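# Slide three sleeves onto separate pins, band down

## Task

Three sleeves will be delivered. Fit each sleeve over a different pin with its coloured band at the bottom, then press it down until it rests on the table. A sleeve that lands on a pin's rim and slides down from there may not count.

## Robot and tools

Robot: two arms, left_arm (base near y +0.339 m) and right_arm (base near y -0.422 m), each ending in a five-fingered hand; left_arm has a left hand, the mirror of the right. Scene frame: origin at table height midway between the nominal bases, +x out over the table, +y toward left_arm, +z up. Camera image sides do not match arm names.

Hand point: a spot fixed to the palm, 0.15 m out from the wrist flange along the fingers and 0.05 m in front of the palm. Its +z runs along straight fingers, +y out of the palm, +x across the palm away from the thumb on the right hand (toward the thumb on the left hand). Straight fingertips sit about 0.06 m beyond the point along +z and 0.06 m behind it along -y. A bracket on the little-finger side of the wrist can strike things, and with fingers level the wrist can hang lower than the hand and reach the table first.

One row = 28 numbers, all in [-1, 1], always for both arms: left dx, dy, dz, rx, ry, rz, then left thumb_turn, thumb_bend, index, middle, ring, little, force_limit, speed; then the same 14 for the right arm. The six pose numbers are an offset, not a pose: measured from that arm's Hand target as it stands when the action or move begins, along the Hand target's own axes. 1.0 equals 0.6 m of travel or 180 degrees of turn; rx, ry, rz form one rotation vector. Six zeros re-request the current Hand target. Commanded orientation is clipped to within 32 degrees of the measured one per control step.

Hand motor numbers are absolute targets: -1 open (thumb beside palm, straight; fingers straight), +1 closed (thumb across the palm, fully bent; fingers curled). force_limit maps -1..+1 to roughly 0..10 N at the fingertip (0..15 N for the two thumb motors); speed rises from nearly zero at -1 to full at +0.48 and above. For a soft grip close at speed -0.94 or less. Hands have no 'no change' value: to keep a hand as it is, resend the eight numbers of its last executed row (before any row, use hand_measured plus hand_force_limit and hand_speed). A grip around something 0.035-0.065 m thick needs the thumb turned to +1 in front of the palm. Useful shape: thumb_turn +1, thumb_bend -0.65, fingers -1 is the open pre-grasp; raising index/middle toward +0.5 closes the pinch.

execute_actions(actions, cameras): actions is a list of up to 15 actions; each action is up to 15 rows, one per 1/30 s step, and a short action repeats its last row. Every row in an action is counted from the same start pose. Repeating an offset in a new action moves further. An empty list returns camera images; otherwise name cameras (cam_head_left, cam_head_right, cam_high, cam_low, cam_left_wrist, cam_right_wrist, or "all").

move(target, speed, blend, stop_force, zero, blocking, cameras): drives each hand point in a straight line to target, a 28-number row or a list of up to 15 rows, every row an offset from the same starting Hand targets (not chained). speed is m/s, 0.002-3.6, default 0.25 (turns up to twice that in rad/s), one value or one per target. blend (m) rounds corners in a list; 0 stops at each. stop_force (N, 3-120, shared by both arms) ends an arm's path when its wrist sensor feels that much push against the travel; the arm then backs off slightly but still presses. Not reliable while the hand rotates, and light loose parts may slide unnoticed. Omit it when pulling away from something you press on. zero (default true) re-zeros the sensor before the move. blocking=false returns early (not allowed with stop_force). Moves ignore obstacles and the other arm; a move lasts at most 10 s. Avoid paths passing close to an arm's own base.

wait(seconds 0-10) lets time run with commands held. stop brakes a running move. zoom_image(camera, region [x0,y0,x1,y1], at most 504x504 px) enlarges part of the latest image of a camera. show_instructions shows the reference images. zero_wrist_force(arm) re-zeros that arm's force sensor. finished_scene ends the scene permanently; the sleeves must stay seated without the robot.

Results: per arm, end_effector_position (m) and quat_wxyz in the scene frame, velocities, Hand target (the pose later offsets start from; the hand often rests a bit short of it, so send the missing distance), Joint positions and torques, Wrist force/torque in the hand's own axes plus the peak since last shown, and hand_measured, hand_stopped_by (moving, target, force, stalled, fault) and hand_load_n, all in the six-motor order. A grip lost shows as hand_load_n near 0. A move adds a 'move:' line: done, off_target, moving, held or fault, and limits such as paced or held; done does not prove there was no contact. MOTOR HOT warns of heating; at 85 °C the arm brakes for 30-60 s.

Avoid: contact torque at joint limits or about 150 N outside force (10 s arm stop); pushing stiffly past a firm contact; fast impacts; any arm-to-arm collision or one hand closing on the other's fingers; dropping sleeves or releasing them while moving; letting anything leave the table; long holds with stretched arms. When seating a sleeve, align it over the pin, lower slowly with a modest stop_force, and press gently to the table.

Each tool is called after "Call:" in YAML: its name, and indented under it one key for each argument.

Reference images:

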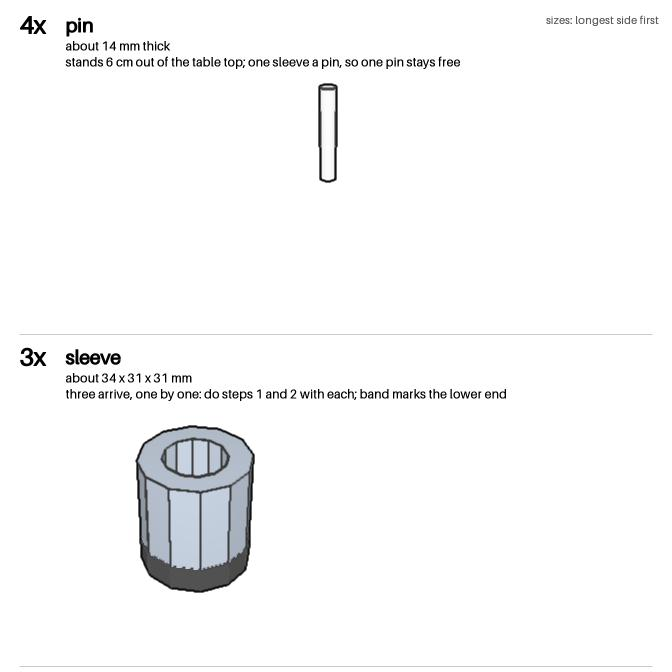

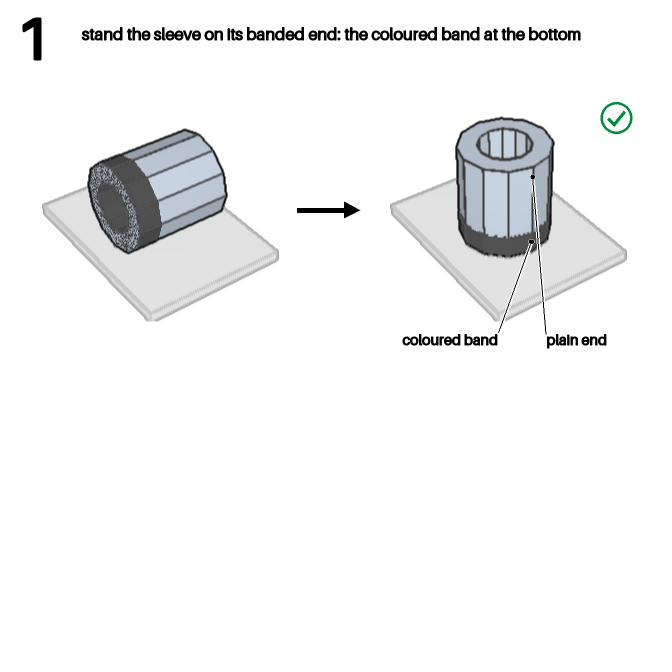

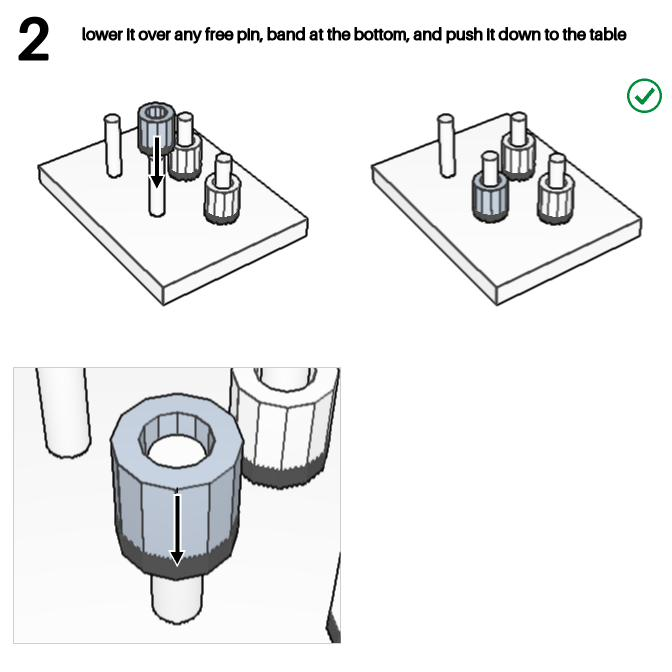

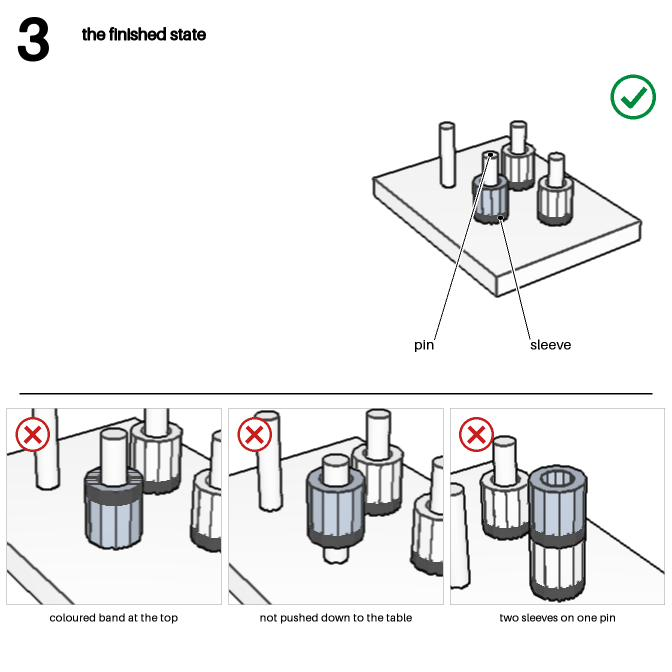

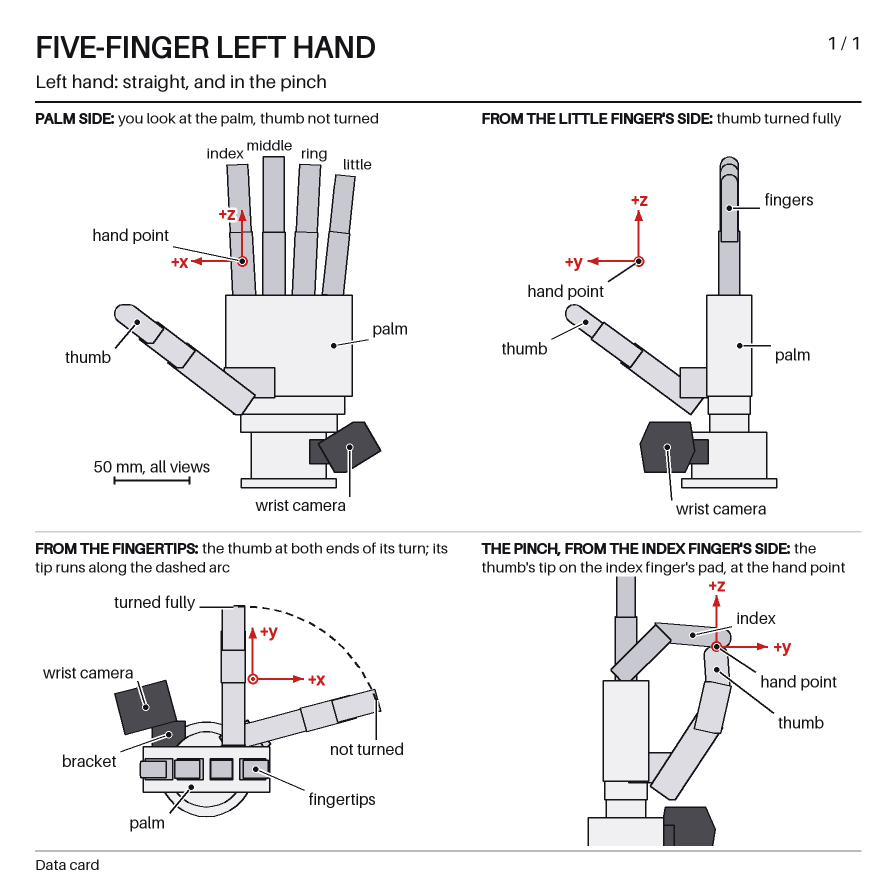

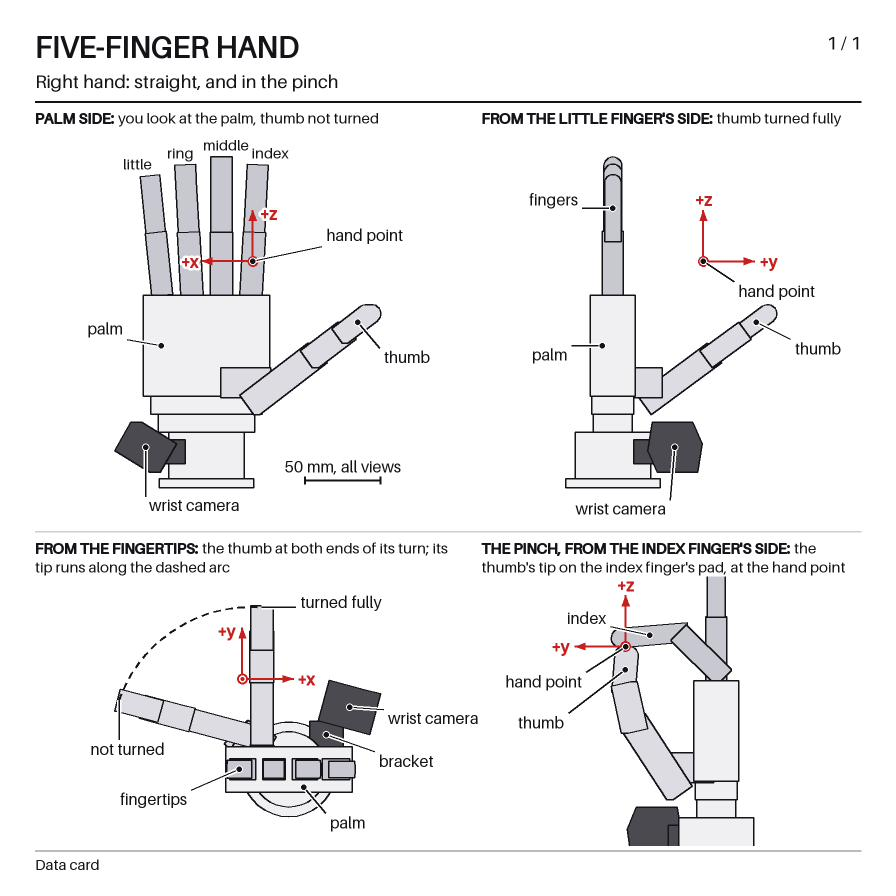

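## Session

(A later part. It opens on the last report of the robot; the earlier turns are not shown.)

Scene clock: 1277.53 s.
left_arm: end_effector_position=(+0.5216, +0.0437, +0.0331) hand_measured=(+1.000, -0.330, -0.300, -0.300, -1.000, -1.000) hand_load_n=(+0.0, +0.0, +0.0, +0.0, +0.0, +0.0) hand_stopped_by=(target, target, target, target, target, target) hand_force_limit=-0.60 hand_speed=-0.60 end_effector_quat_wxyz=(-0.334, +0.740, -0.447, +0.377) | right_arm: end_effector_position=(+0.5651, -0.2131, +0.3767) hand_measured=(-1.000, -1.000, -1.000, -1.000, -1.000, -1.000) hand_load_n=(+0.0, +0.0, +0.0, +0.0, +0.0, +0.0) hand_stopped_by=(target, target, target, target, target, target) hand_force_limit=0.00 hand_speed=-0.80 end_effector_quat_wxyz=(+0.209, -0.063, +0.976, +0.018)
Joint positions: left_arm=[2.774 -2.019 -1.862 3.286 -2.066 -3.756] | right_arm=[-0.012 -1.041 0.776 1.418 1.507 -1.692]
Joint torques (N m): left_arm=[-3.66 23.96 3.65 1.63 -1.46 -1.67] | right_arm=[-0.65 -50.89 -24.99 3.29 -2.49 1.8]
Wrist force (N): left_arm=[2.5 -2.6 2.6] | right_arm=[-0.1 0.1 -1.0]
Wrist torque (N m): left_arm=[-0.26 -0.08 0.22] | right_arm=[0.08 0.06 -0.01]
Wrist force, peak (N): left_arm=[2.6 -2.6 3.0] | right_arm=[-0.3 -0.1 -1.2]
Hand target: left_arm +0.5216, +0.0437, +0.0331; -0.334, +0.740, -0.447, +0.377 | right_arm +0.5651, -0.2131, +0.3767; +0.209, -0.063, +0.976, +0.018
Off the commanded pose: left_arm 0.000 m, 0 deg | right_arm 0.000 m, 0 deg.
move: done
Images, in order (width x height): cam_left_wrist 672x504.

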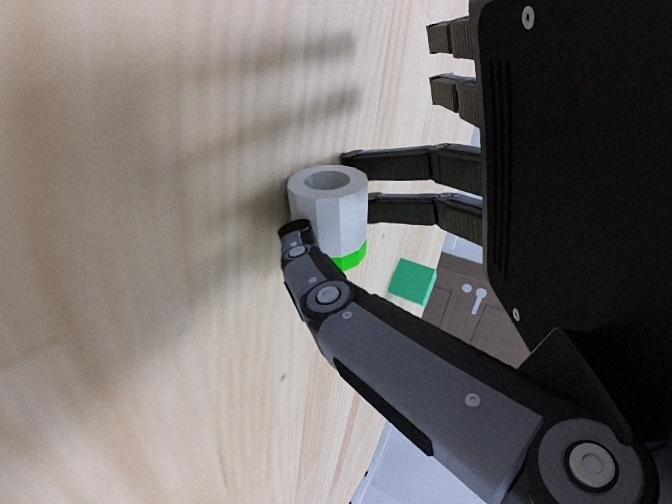

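Now close the fingers, lift 3 mm, then tighten.

Call:
move:
  target: [0,0,0,0,0,0,1,-0.33,0.3,0.3,-1,-1,-0.4,-0.85,0,0,0,0,0,0,-1,-1,-1,-1,-1,-1,0.0,-0.8]
  speed: 0.02
  cameras: ["cam_left_wrist"]

Call:
move:
  target:
    - [0.0013,-0.0042,-0.0025,0,0,0,1,-0.33,0.3,0.3,-1,-1,-0.4,-0.85,0,0,0,0,0,0,-1,-1,-1,-1,-1,-1,0.0,-0.8]
    - [0.0013,-0.0042,-0.0025,0,0,0,1,-0.33,0.35,0.35,-1,-1,-0.2,-0.88,0,0,0,0,0,0,-1,-1,-1,-1,-1,-1,0.0,-0.8]
  speed: 0.02
  cameras: ["cam_left_wrist"]

Scene clock: 1280.30 s.
left_arm: end_effector_position=(+0.5216, +0.0437, +0.0331) hand_measured=(+1.000, -0.330, -0.080, -0.232, -1.000, -1.000) hand_load_n=(-1.0, +2.0, +3.0, +2.5, +0.0, +0.0) hand_stopped_by=(target, target, force, force, target, target) hand_force_limit=-0.40 hand_speed=-0.85 end_effector_quat_wxyz=(-0.334, +0.740, -0.447, +0.377) | right_arm: end_effector_position=(+0.5651, -0.2131, +0.3767) hand_measured=(-1.000, -1.000, -1.000, -1.000, -1.000, -1.000) hand_load_n=(+0.0, +0.0, +0.0, +0.0, +0.0, +0.0) hand_stopped_by=(target, target, target, target, target, target) hand_force_limit=0.00 hand_speed=-0.80 end_effector_quat_wxyz=(+0.209, -0.063, +0.976, +0.018)
Joint positions: left_arm=[2.774 -2.019 -1.862 3.286 -2.066 -3.756] | right_arm=[-0.012 -1.041 0.776 1.418 1.507 -1.692]
Joint torques (N m): left_arm=[-3.6 33.21 3.99 -2.65 -0.71 -1.74] | right_arm=[-0.07 -50.68 -25.22 3.35 -2.46 1.9]
Wrist force (N): left_arm=[3.8 -8.8 0.8] | right_arm=[0.0 -0.3 -0.9]
Wrist torque (N m): left_arm=[-0.14 -0.06 0.37] | right_arm=[0.02 0.06 -0.02]
Wrist force, peak (N): left_arm=[3.8 -9.8 0.4] | right_arm=[0.0 -0.1 -1.2]
Hand target: left_arm +0.5216, +0.0437, +0.0331; -0.334, +0.740, -0.447, +0.377 | right_arm +0.5651, -0.2131, +0.3767; +0.209, -0.063, +0.976, +0.018
Off the commanded pose: left_arm 0.000 m, 0 deg | right_arm 0.000 m, 0 deg.
move: done
Images, in order (width x height): cam_left_wrist 672x504.

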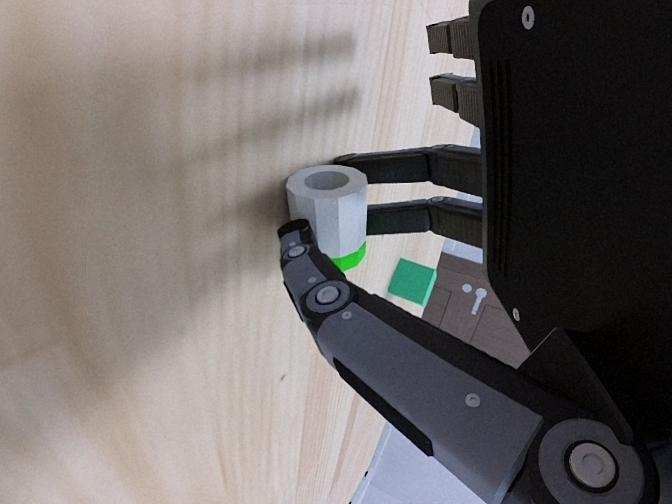

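Scene clock: 1281.73 s.
left_arm: end_effector_position=(+0.5216, +0.0437, +0.0362) hand_measured=(+1.000, -0.332, -0.072, -0.078, -1.000, -1.000) hand_load_n=(-1.0, +5.5, +4.0, +4.0, +0.0, +0.0) hand_stopped_by=(target, target, force, force, target, target) hand_force_limit=-0.20 hand_speed=-0.88 end_effector_quat_wxyz=(-0.334, +0.740, -0.447, +0.377) | right_arm: end_effector_position=(+0.5651, -0.2131, +0.3767) hand_measured=(-1.000, -1.000, -1.000, -1.000, -1.000, -1.000) hand_load_n=(+0.0, +0.0, +0.0, +0.0, -0.5, +0.0) hand_stopped_by=(target, target, target, target, target, target) hand_force_limit=0.00 hand_speed=-0.80 end_effector_quat_wxyz=(+0.209, -0.063, +0.976, +0.018)
Joint positions: left_arm=[2.774 -2.014 -1.86 3.278 -2.066 -3.756] | right_arm=[-0.012 -1.041 0.776 1.418 1.507 -1.692]
Joint torques (N m): left_arm=[-1.37 25.15 15.75 2.35 1.15 -0.82] | right_arm=[-0.49 -51.02 -25 3.31 -2.51 1.82]
Wrist force (N): left_arm=[2.5 -2.5 2.7] | right_arm=[-0.1 0.0 -0.8]
Wrist torque (N m): left_arm=[-0.27 -0.09 0.22] | right_arm=[0.06 0.08 -0.01]
Wrist force, peak (N): left_arm=[3.7 -9.9 0.0] | right_arm=[-0.2 0.0 -1.3]
Hand target: left_arm +0.5216, +0.0437, +0.0361; -0.334, +0.740, -0.447, +0.377 | right_arm +0.5651, -0.2131, +0.3767; +0.209, -0.063, +0.976, +0.018
Off the commanded pose: left_arm 0.000 m, 0 deg | right_arm 0.000 m, 0 deg.
move: done
Images, in order (width x height): cam_left_wrist 672x504.

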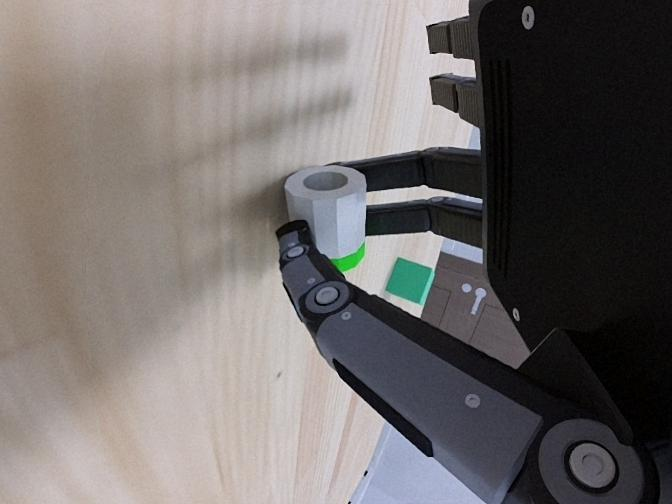

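Call:
move:
  target:
    - [0.0705,-0.2271,-0.1347,0,0,0,1,-0.33,0.35,0.35,-1,-1,-0.2,-0.88,0,0,0,0,0,0,-1,-1,-1,-1,-1,-1,0.0,-0.8]
    - [-0.0753,-0.2655,-0.1463,0.0267,-0.2290,0.4444,1,-0.33,0.35,0.35,-1,-1,-0.2,-0.88,0,0,0,0,0,0,-1,-1,-1,-1,-1,-1,0.0,-0.8]
    - [-0.1075,-0.1617,-0.0847,0.0267,-0.2290,0.4444,1,-0.33,0.35,0.35,-1,-1,-0.2,-0.88,0,0,0,0,0,0,-1,-1,-1,-1,-1,-1,0.0,-0.8]
  speed: [0.15,0.28,0.1]
  blend: [0.02,0.02,0]
  cameras: ["all"]

Call:
zoom_image:
  camera: "cam_high"
  region: [460, 280, 560, 380]

Call:
zoom_image:
  camera: "cam_head_right"
  region: [380, 240, 460, 320]

Call:
zoom_image:
  camera: "cam_low"
  region: [390, 240, 490, 350]

Call:
zoom_image:
  camera: "cam_right_wrist"
  region: [532, 60, 652, 180]

Scene clock: 1314.87 s.
left_arm: end_effector_position=(+0.4973, +0.1313, +0.1250) hand_measured=(+1.000, -0.332, -0.072, -0.078, -1.000, -1.000) hand_load_n=(-0.5, +5.5, +4.0, +4.0, +0.0, +0.0) hand_stopped_by=(target, target, force, force, target, target) hand_force_limit=-0.20 hand_speed=-0.88 end_effector_quat_wxyz=(+0.645, -0.351, +0.658, +0.167) | right_arm: end_effector_position=(+0.5651, -0.2131, +0.3767) hand_measured=(-1.000, -1.000, -1.000, -1.000, -1.000, -1.000) hand_load_n=(+0.0, +0.0, +0.0, +0.0, +0.0, +0.0) hand_stopped_by=(target, target, target, target, target, target) hand_force_limit=0.00 hand_speed=-0.80 end_effector_quat_wxyz=(+0.209, -0.063, +0.976, +0.018)
Joint positions: left_arm=[2.57 -2.205 -1.528 3.268 -2.888 -2.261] | right_arm=[-0.012 -1.041 0.776 1.418 1.507 -1.692]
Joint torques (N m): left_arm=[-7.33 54.5 27.97 -4.03 -2.27 0.94] | right_arm=[-0.89 -50.86 -24.73 3.31 -2.5 1.78]
Wrist force (N): left_arm=[-0.7 -0.8 2.2] | right_arm=[-0.2 -0.1 -0.8]
Wrist torque (N m): left_arm=[-0.29 0.02 -0.06] | right_arm=[0.05 0.07 -0.01]
Wrist force, peak (N): left_arm=[2.6 -3.2 2.3] | right_arm=[-0.2 -0.1 -1.4]
Hand target: left_arm +0.4973, +0.1312, +0.1251; +0.645, -0.351, +0.658, +0.166 | right_arm +0.5651, -0.2131, +0.3767; +0.209, -0.063, +0.976, +0.018
Off the commanded pose: left_arm 0.000 m, 0 deg | right_arm 0.000 m, 0 deg.
move: done

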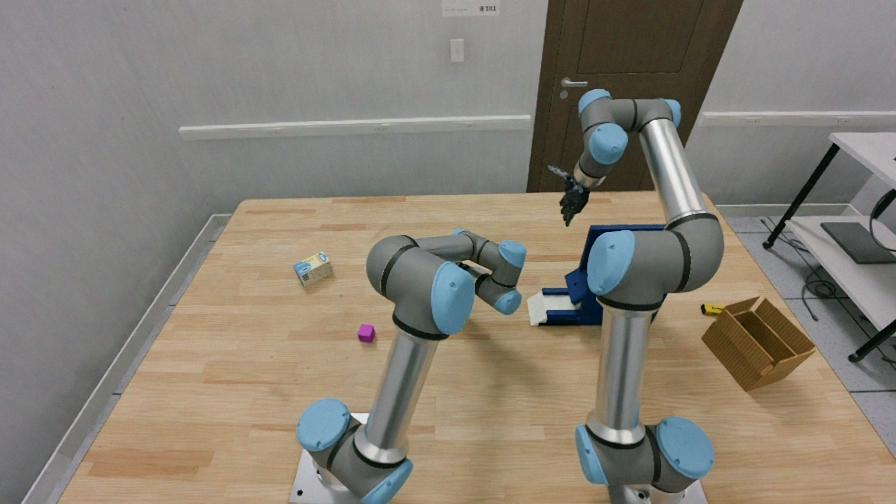

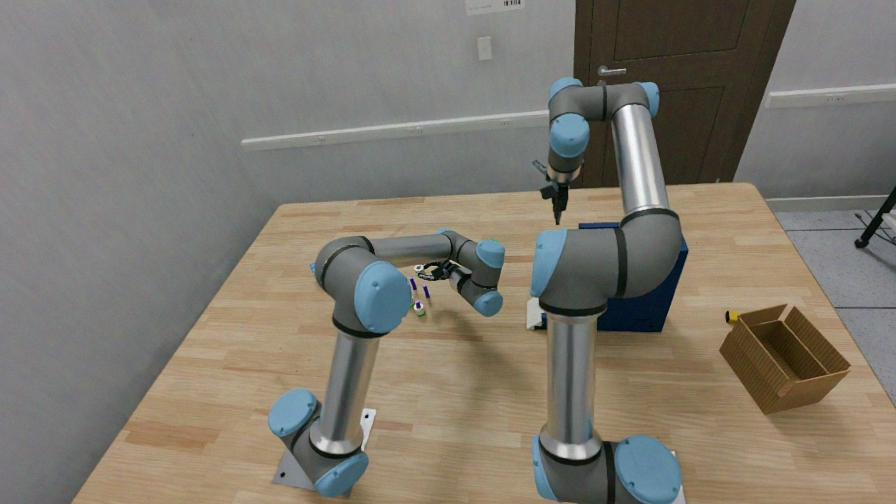

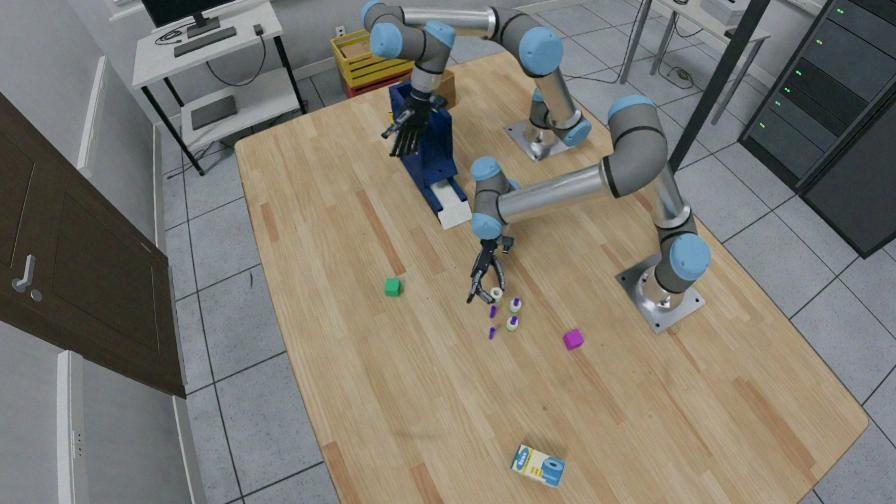

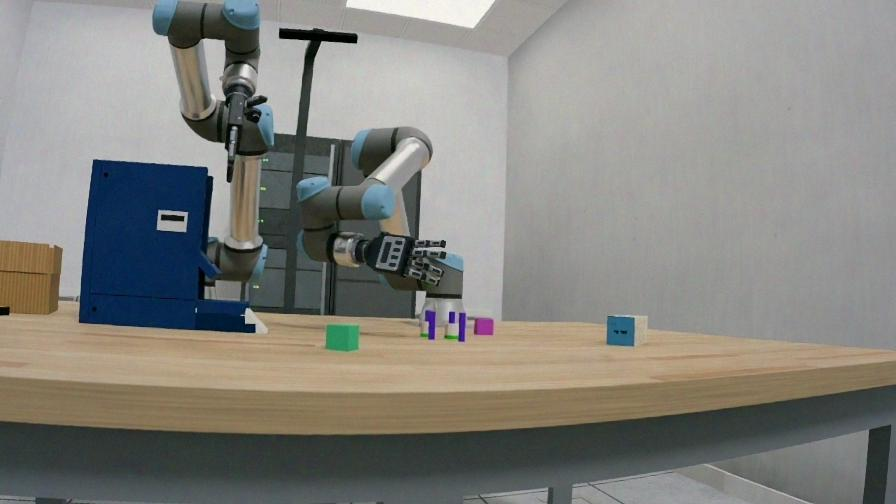

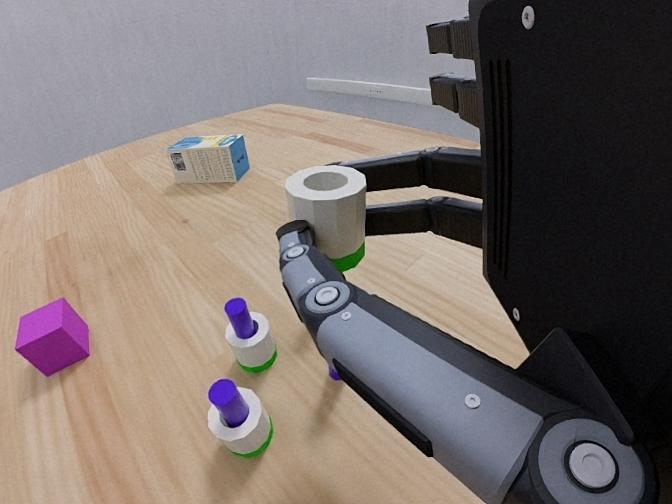

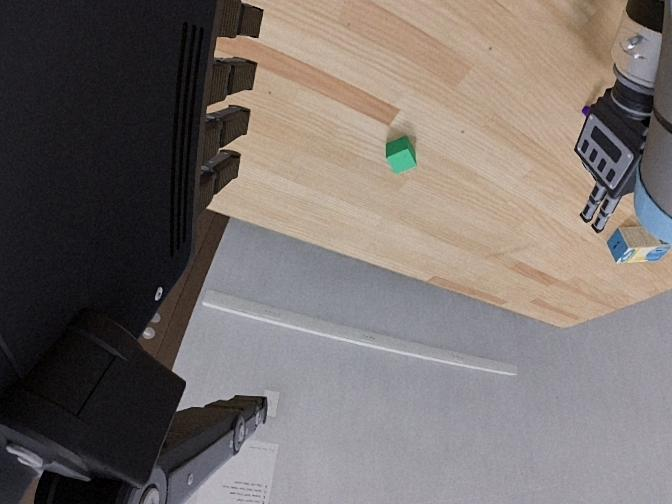

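Scaled by 5.040 from the camera's 896x504 image, which has a finer 1280x720 frame.

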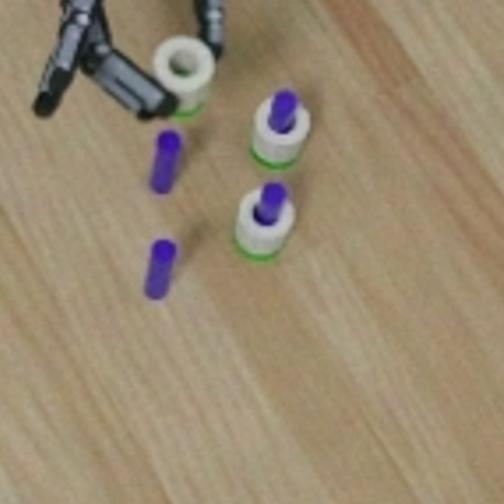

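Scaled by 6.300 from the camera's 896x504 image, which has a finer 1280x720 frame.

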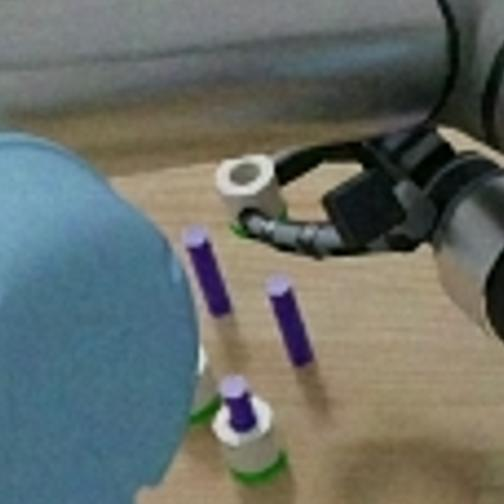

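Scaled by 4.582 from the camera's 896x504 image, which has a finer 1280x720 frame.

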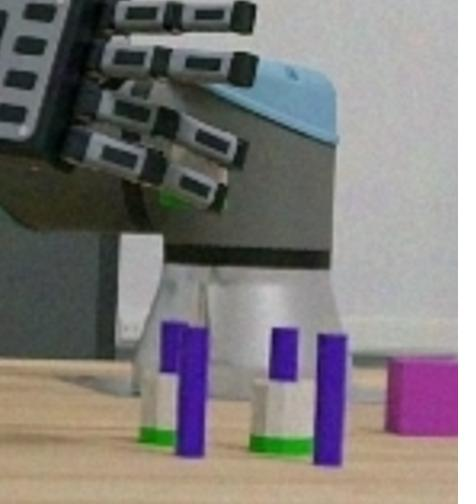

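Scaled by 4.200 from the camera's 672x504 image, which has a finer 960x720 frame.

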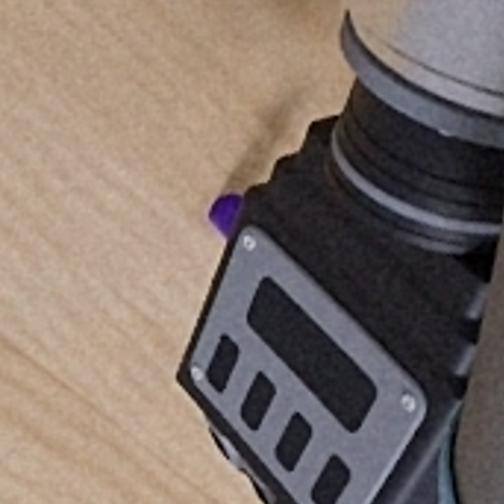

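Call:
move:
  target: [0.0415,0.0083,-0.0035,0,0,0,1,-0.33,0.35,0.35,-1,-1,-0.2,-0.88,0,0,0,0,0,0,-1,-1,-1,-1,-1,-1,0.0,-0.8]
  speed: 0.05
  cameras: ["cam_head_right","cam_high","cam_low","cam_left_wrist"]

Call:
zoom_image:
  camera: "cam_high"
  region: [460, 275, 530, 345]

Call:
zoom_image:
  camera: "cam_head_right"
  region: [380, 240, 460, 320]

Call:
zoom_image:
  camera: "cam_low"
  region: [390, 240, 490, 350]

Call:
zoom_image:
  camera: "cam_left_wrist"
  region: [180, 120, 432, 399]

Scene clock: 1323.63 s.
left_arm: end_effector_position=(+0.4944, +0.1270, +0.0999) hand_measured=(+1.000, -0.332, -0.072, -0.078, -1.000, -1.000) hand_load_n=(-0.5, +5.5, +4.0, +4.0, +0.0, +0.0) hand_stopped_by=(target, target, force, force, target, target) hand_force_limit=-0.20 hand_speed=-0.88 end_effector_quat_wxyz=(+0.645, -0.351, +0.658, +0.166) end_effector_velocity=(-0.001, +0.001, +0.003) end_effector_angular_velocity=(+0.002, +0.001, +0.001) | right_arm: end_effector_position=(+0.5651, -0.2131, +0.3767) hand_measured=(-1.000, -1.000, -1.000, -1.000, -1.000, -1.000) hand_load_n=(+0.0, +0.0, +0.0, -0.5, +0.0, +0.0) hand_stopped_by=(target, target, target, target, target, target) hand_force_limit=0.00 hand_speed=-0.80 end_effector_quat_wxyz=(+0.209, -0.063, +0.976, +0.018)
Joint positions: left_arm=[2.561 -2.245 -1.536 3.299 -2.896 -2.279] | right_arm=[-0.012 -1.041 0.776 1.418 1.507 -1.692]
Joint velocities: left_arm=[0 0.005 -0.001 -0.004 -0.001 0.002] | right_arm=[within noise]
Joint torques (N m): left_arm=[2.35 57.31 13.34 -3.4 -0.69 1.49] | right_arm=[-0.69 -50.86 -24.99 3.34 -2.53 1.83]
Wrist force (N): left_arm=[-1.0 -0.7 2.2] | right_arm=[0.0 -0.1 -1.0]
Wrist torque (N m): left_arm=[-0.28 0.05 0.07] | right_arm=[0.06 0.04 0.00]
Wrist force, peak (N): left_arm=[-1.3 -0.9 2.2] | right_arm=[-0.3 -0.1 -1.2]
Hand target: left_arm +0.4944, +0.1271, +0.1001; +0.645, -0.351, +0.658, +0.166 | right_arm +0.5651, -0.2131, +0.3767; +0.209, -0.063, +0.976, +0.018
Off the commanded pose: left_arm 0.000 m, 0 deg | right_arm 0.000 m, 0 deg.
move: done
Images, in order (width x height): cam_head_right 896x504, cam_high 896x504, cam_low 896x504, cam_left_wrist 672x504.

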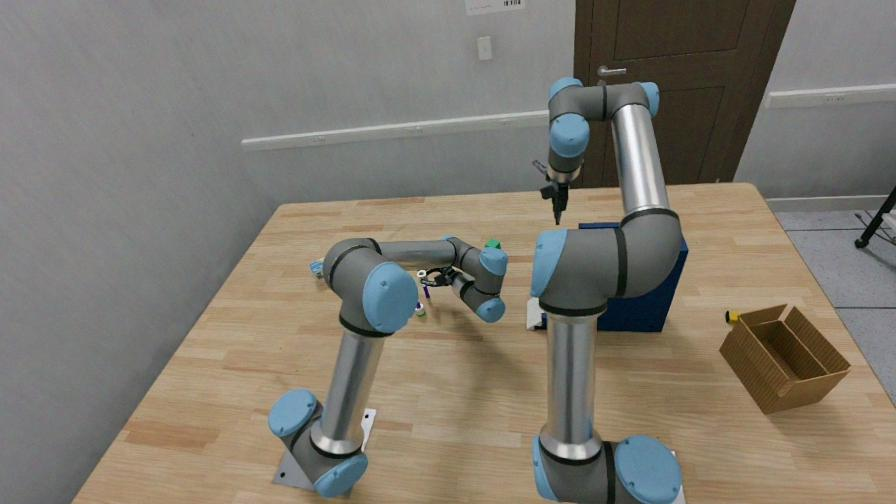

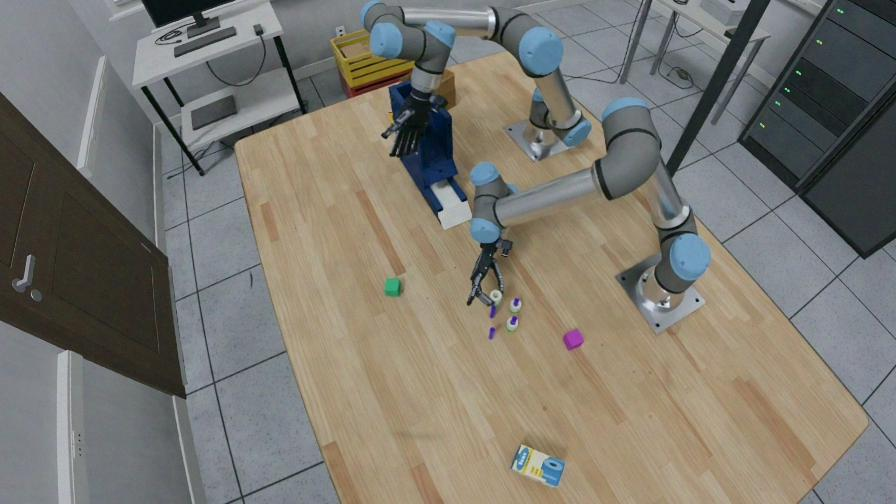

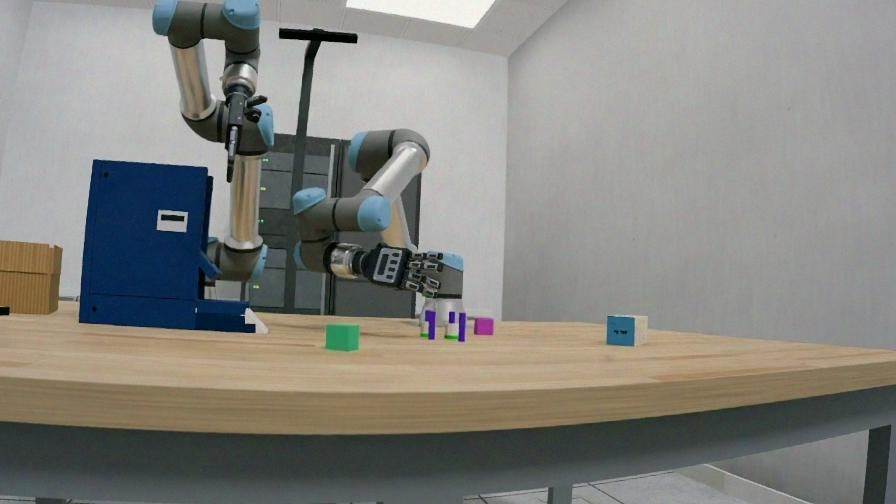

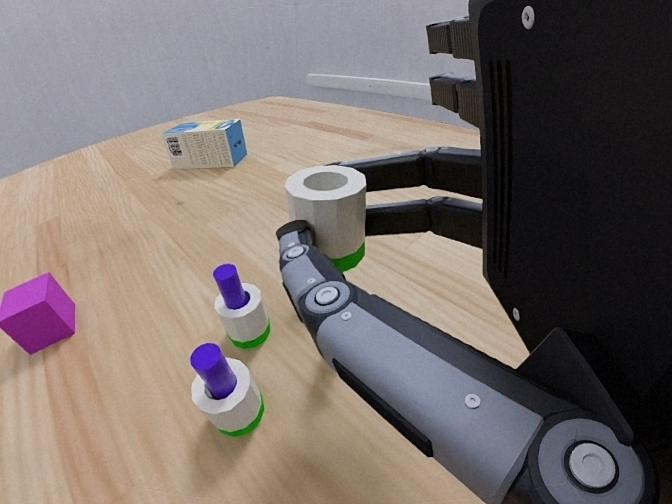

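Scaled by 7.200 from the camera's 896x504 image, which has a finer 1280x720 frame.

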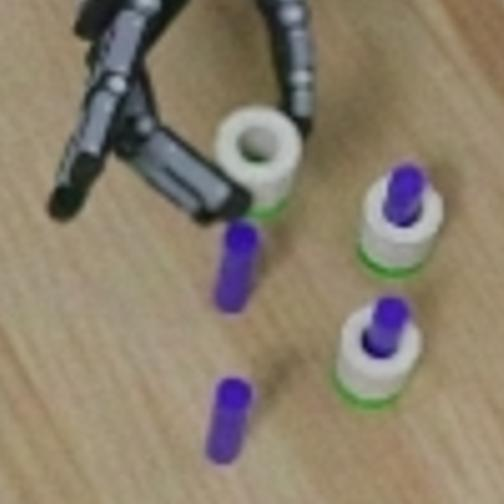

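Scaled by 6.300 from the camera's 896x504 image, which has a finer 1280x720 frame.

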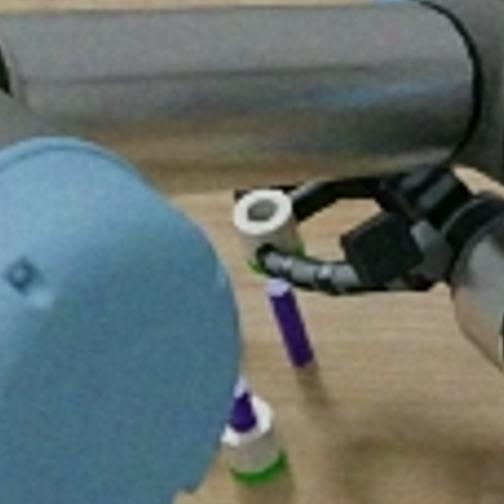

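Scaled by 4.582 from the camera's 896x504 image, which has a finer 1280x720 frame.

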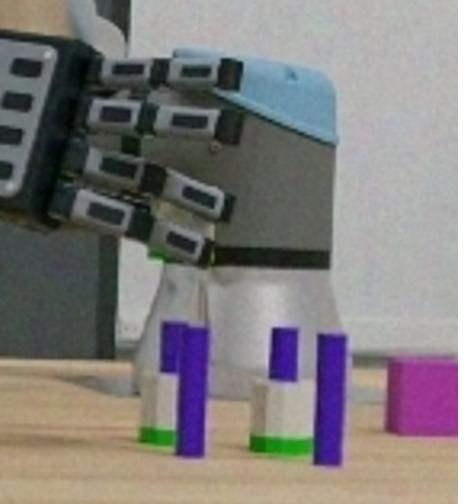

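Scaled by 1.806 from the camera's 672x504 image, which has a finer 960x720 frame.

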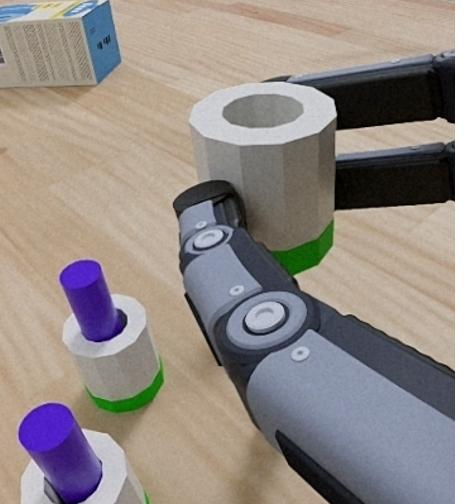

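Call:
zoom_image:
  camera: "cam_low"
  region: [410, 270, 460, 345]

Call:
zoom_image:
  camera: "cam_head_right"
  region: [410, 260, 450, 300]

Call:
zoom_image:
  camera: "cam_high"
  region: [480, 280, 520, 320]

Scaled by 6.720 from the camera's 896x504 image, which has a finer 1280x720 frame.

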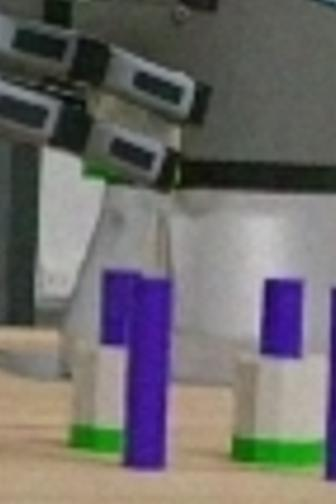

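Scaled by 12.600 from the camera's 896x504 image, which has a finer 1280x720 frame.

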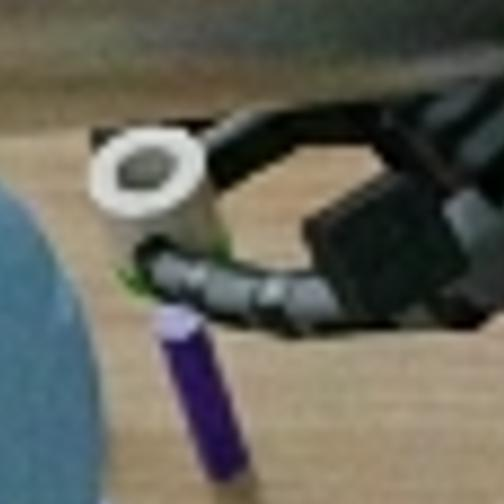

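Scaled by 12.600 from the camera's 896x504 image, which has a finer 1280x720 frame.

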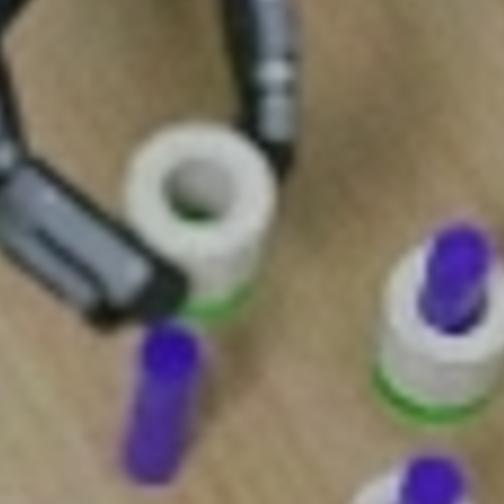

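Call:
move:
  target: [0.0269,0.0107,0.0137,0,0,0,1,-0.33,0.35,0.35,-1,-1,-0.2,-0.88,0,0,0,0,0,0,-1,-1,-1,-1,-1,-1,0.0,-0.8]
  speed: 0.03
  stop_force: 4
  cameras: ["cam_head_right","cam_high","cam_low","cam_left_wrist","cam_head_left"]

Call:
zoom_image:
  camera: "cam_high"
  region: [480, 280, 520, 320]

Call:
zoom_image:
  camera: "cam_head_right"
  region: [410, 260, 450, 300]

Call:
zoom_image:
  camera: "cam_low"
  region: [410, 270, 460, 345]

Scene clock: 1351.90 s.
left_arm: end_effector_position=(+0.4973, +0.1331, +0.0821) hand_measured=(+1.000, -0.332, -0.072, -0.078, -1.000, -1.000) hand_load_n=(-0.5, +5.5, +4.0, +4.0, +0.0, -0.5) hand_stopped_by=(target, target, force, force, target, target) hand_force_limit=-0.20 hand_speed=-0.88 end_effector_quat_wxyz=(+0.645, -0.351, +0.658, +0.166) | right_arm: end_effector_position=(+0.5651, -0.2131, +0.3767) hand_measured=(-1.000, -1.000, -1.000, -1.000, -1.000, -1.000) hand_load_n=(+0.0, +0.0, +0.0, +0.0, +0.0, +0.0) hand_stopped_by=(target, target, target, target, target, target) hand_force_limit=0.00 hand_speed=-0.80 end_effector_quat_wxyz=(+0.209, -0.063, +0.976, +0.018)
Joint positions: left_arm=[2.573 -2.261 -1.561 3.362 -2.885 -2.256] | right_arm=[-0.012 -1.041 0.776 1.418 1.507 -1.692]
Joint torques (N m): left_arm=[-7.46 56.79 26.64 -3.59 -2.21 -2.14] | right_arm=[-0.99 -51.34 -25.23 3.33 -2.51 1.72]
Wrist force (N): left_arm=[-0.7 -0.6 2.1] | right_arm=[-0.2 0.1 -1.0]
Wrist torque (N m): left_arm=[-0.27 0.04 -0.07] | right_arm=[0.08 0.09 -0.01]
Wrist force, peak (N): left_arm=[-1.2 -0.7 2.3] | right_arm=[0.0 0.1 -1.3]
Hand target: left_arm +0.4973, +0.1331, +0.0821; +0.645, -0.351, +0.658, +0.166 | right_arm +0.5651, -0.2131, +0.3767; +0.209, -0.063, +0.976, +0.018
Off the commanded pose: left_arm 0.000 m, 0 deg | right_arm 0.000 m, 0 deg.
move: done
Images, in order (width x height): cam_head_left 896x504, cam_head_right 896x504, cam_high 896x504, cam_low 896x504, cam_left_wrist 672x504.

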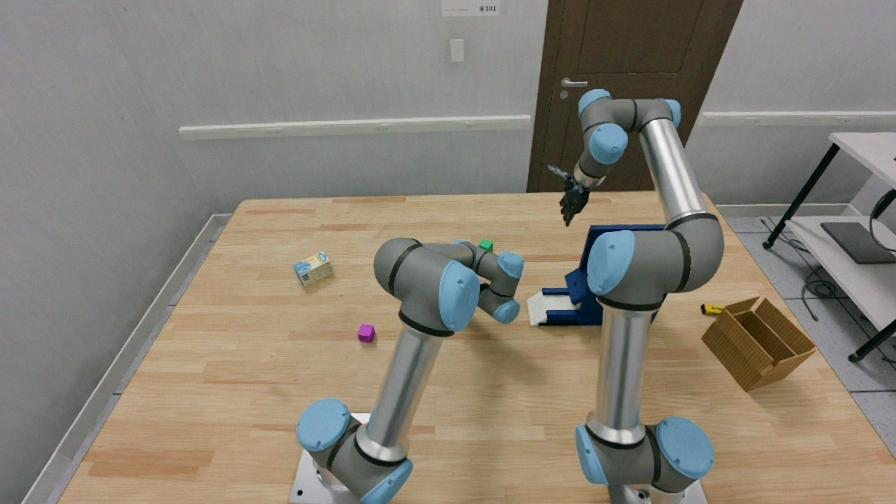

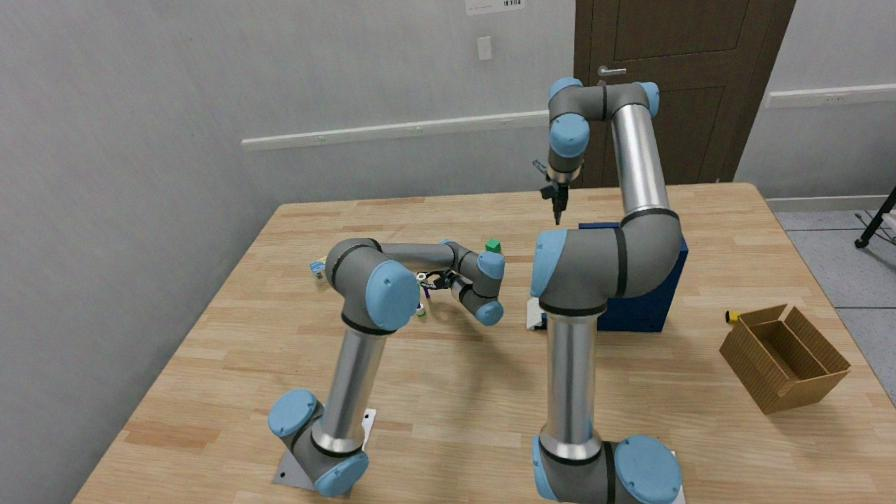

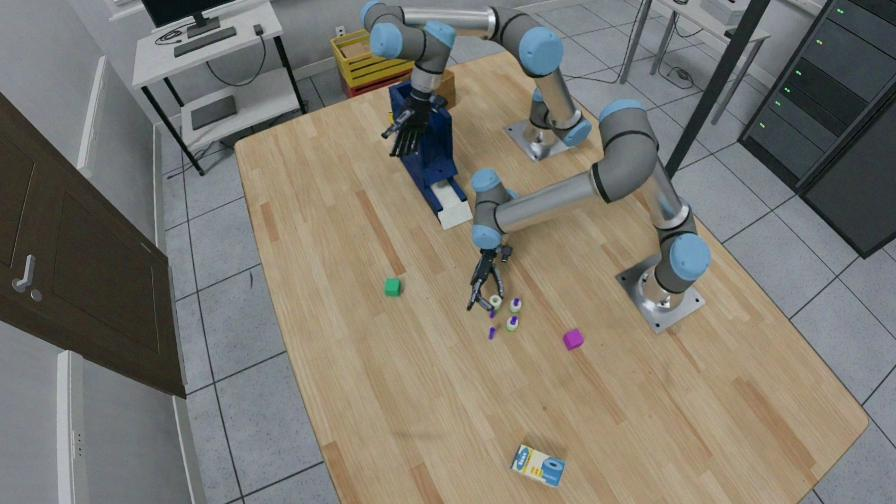

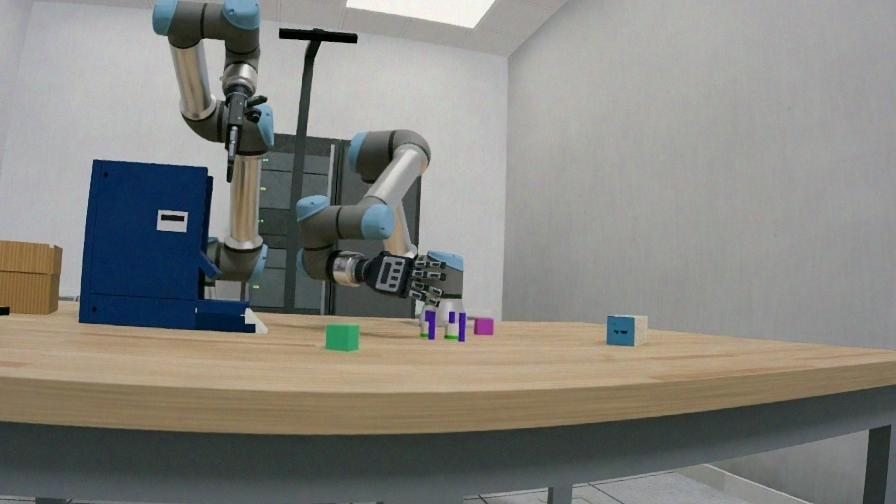

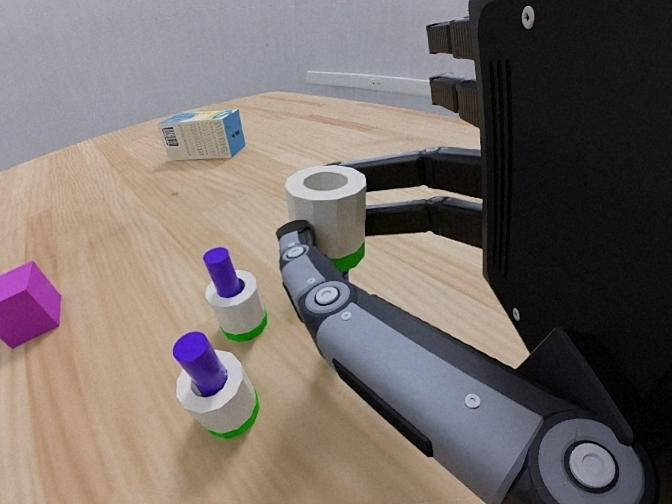

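Scaled by 12.600 from the camera's 896x504 image, which has a finer 1280x720 frame.

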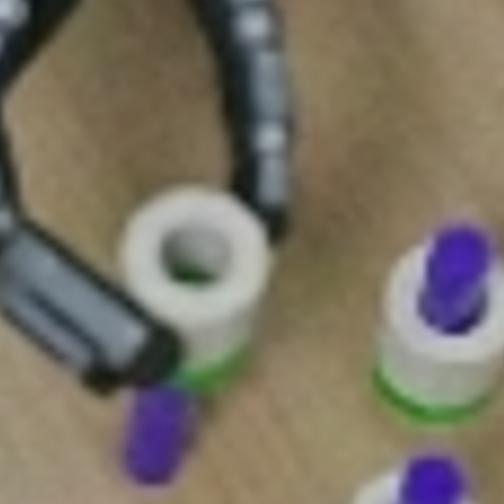

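Scaled by 12.600 from the camera's 896x504 image, which has a finer 1280x720 frame.

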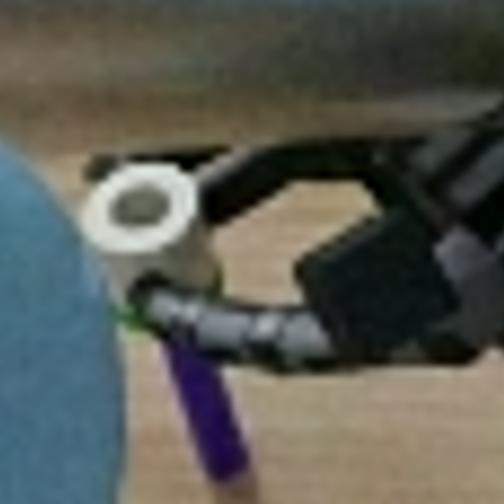

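Scaled by 6.720 from the camera's 896x504 image, which has a finer 1280x720 frame.

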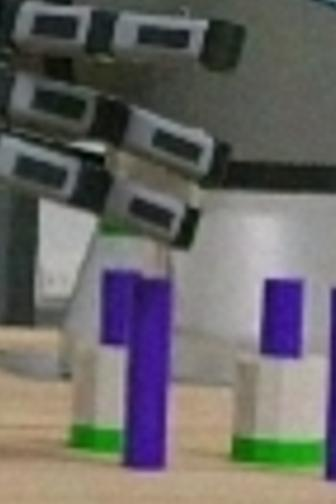

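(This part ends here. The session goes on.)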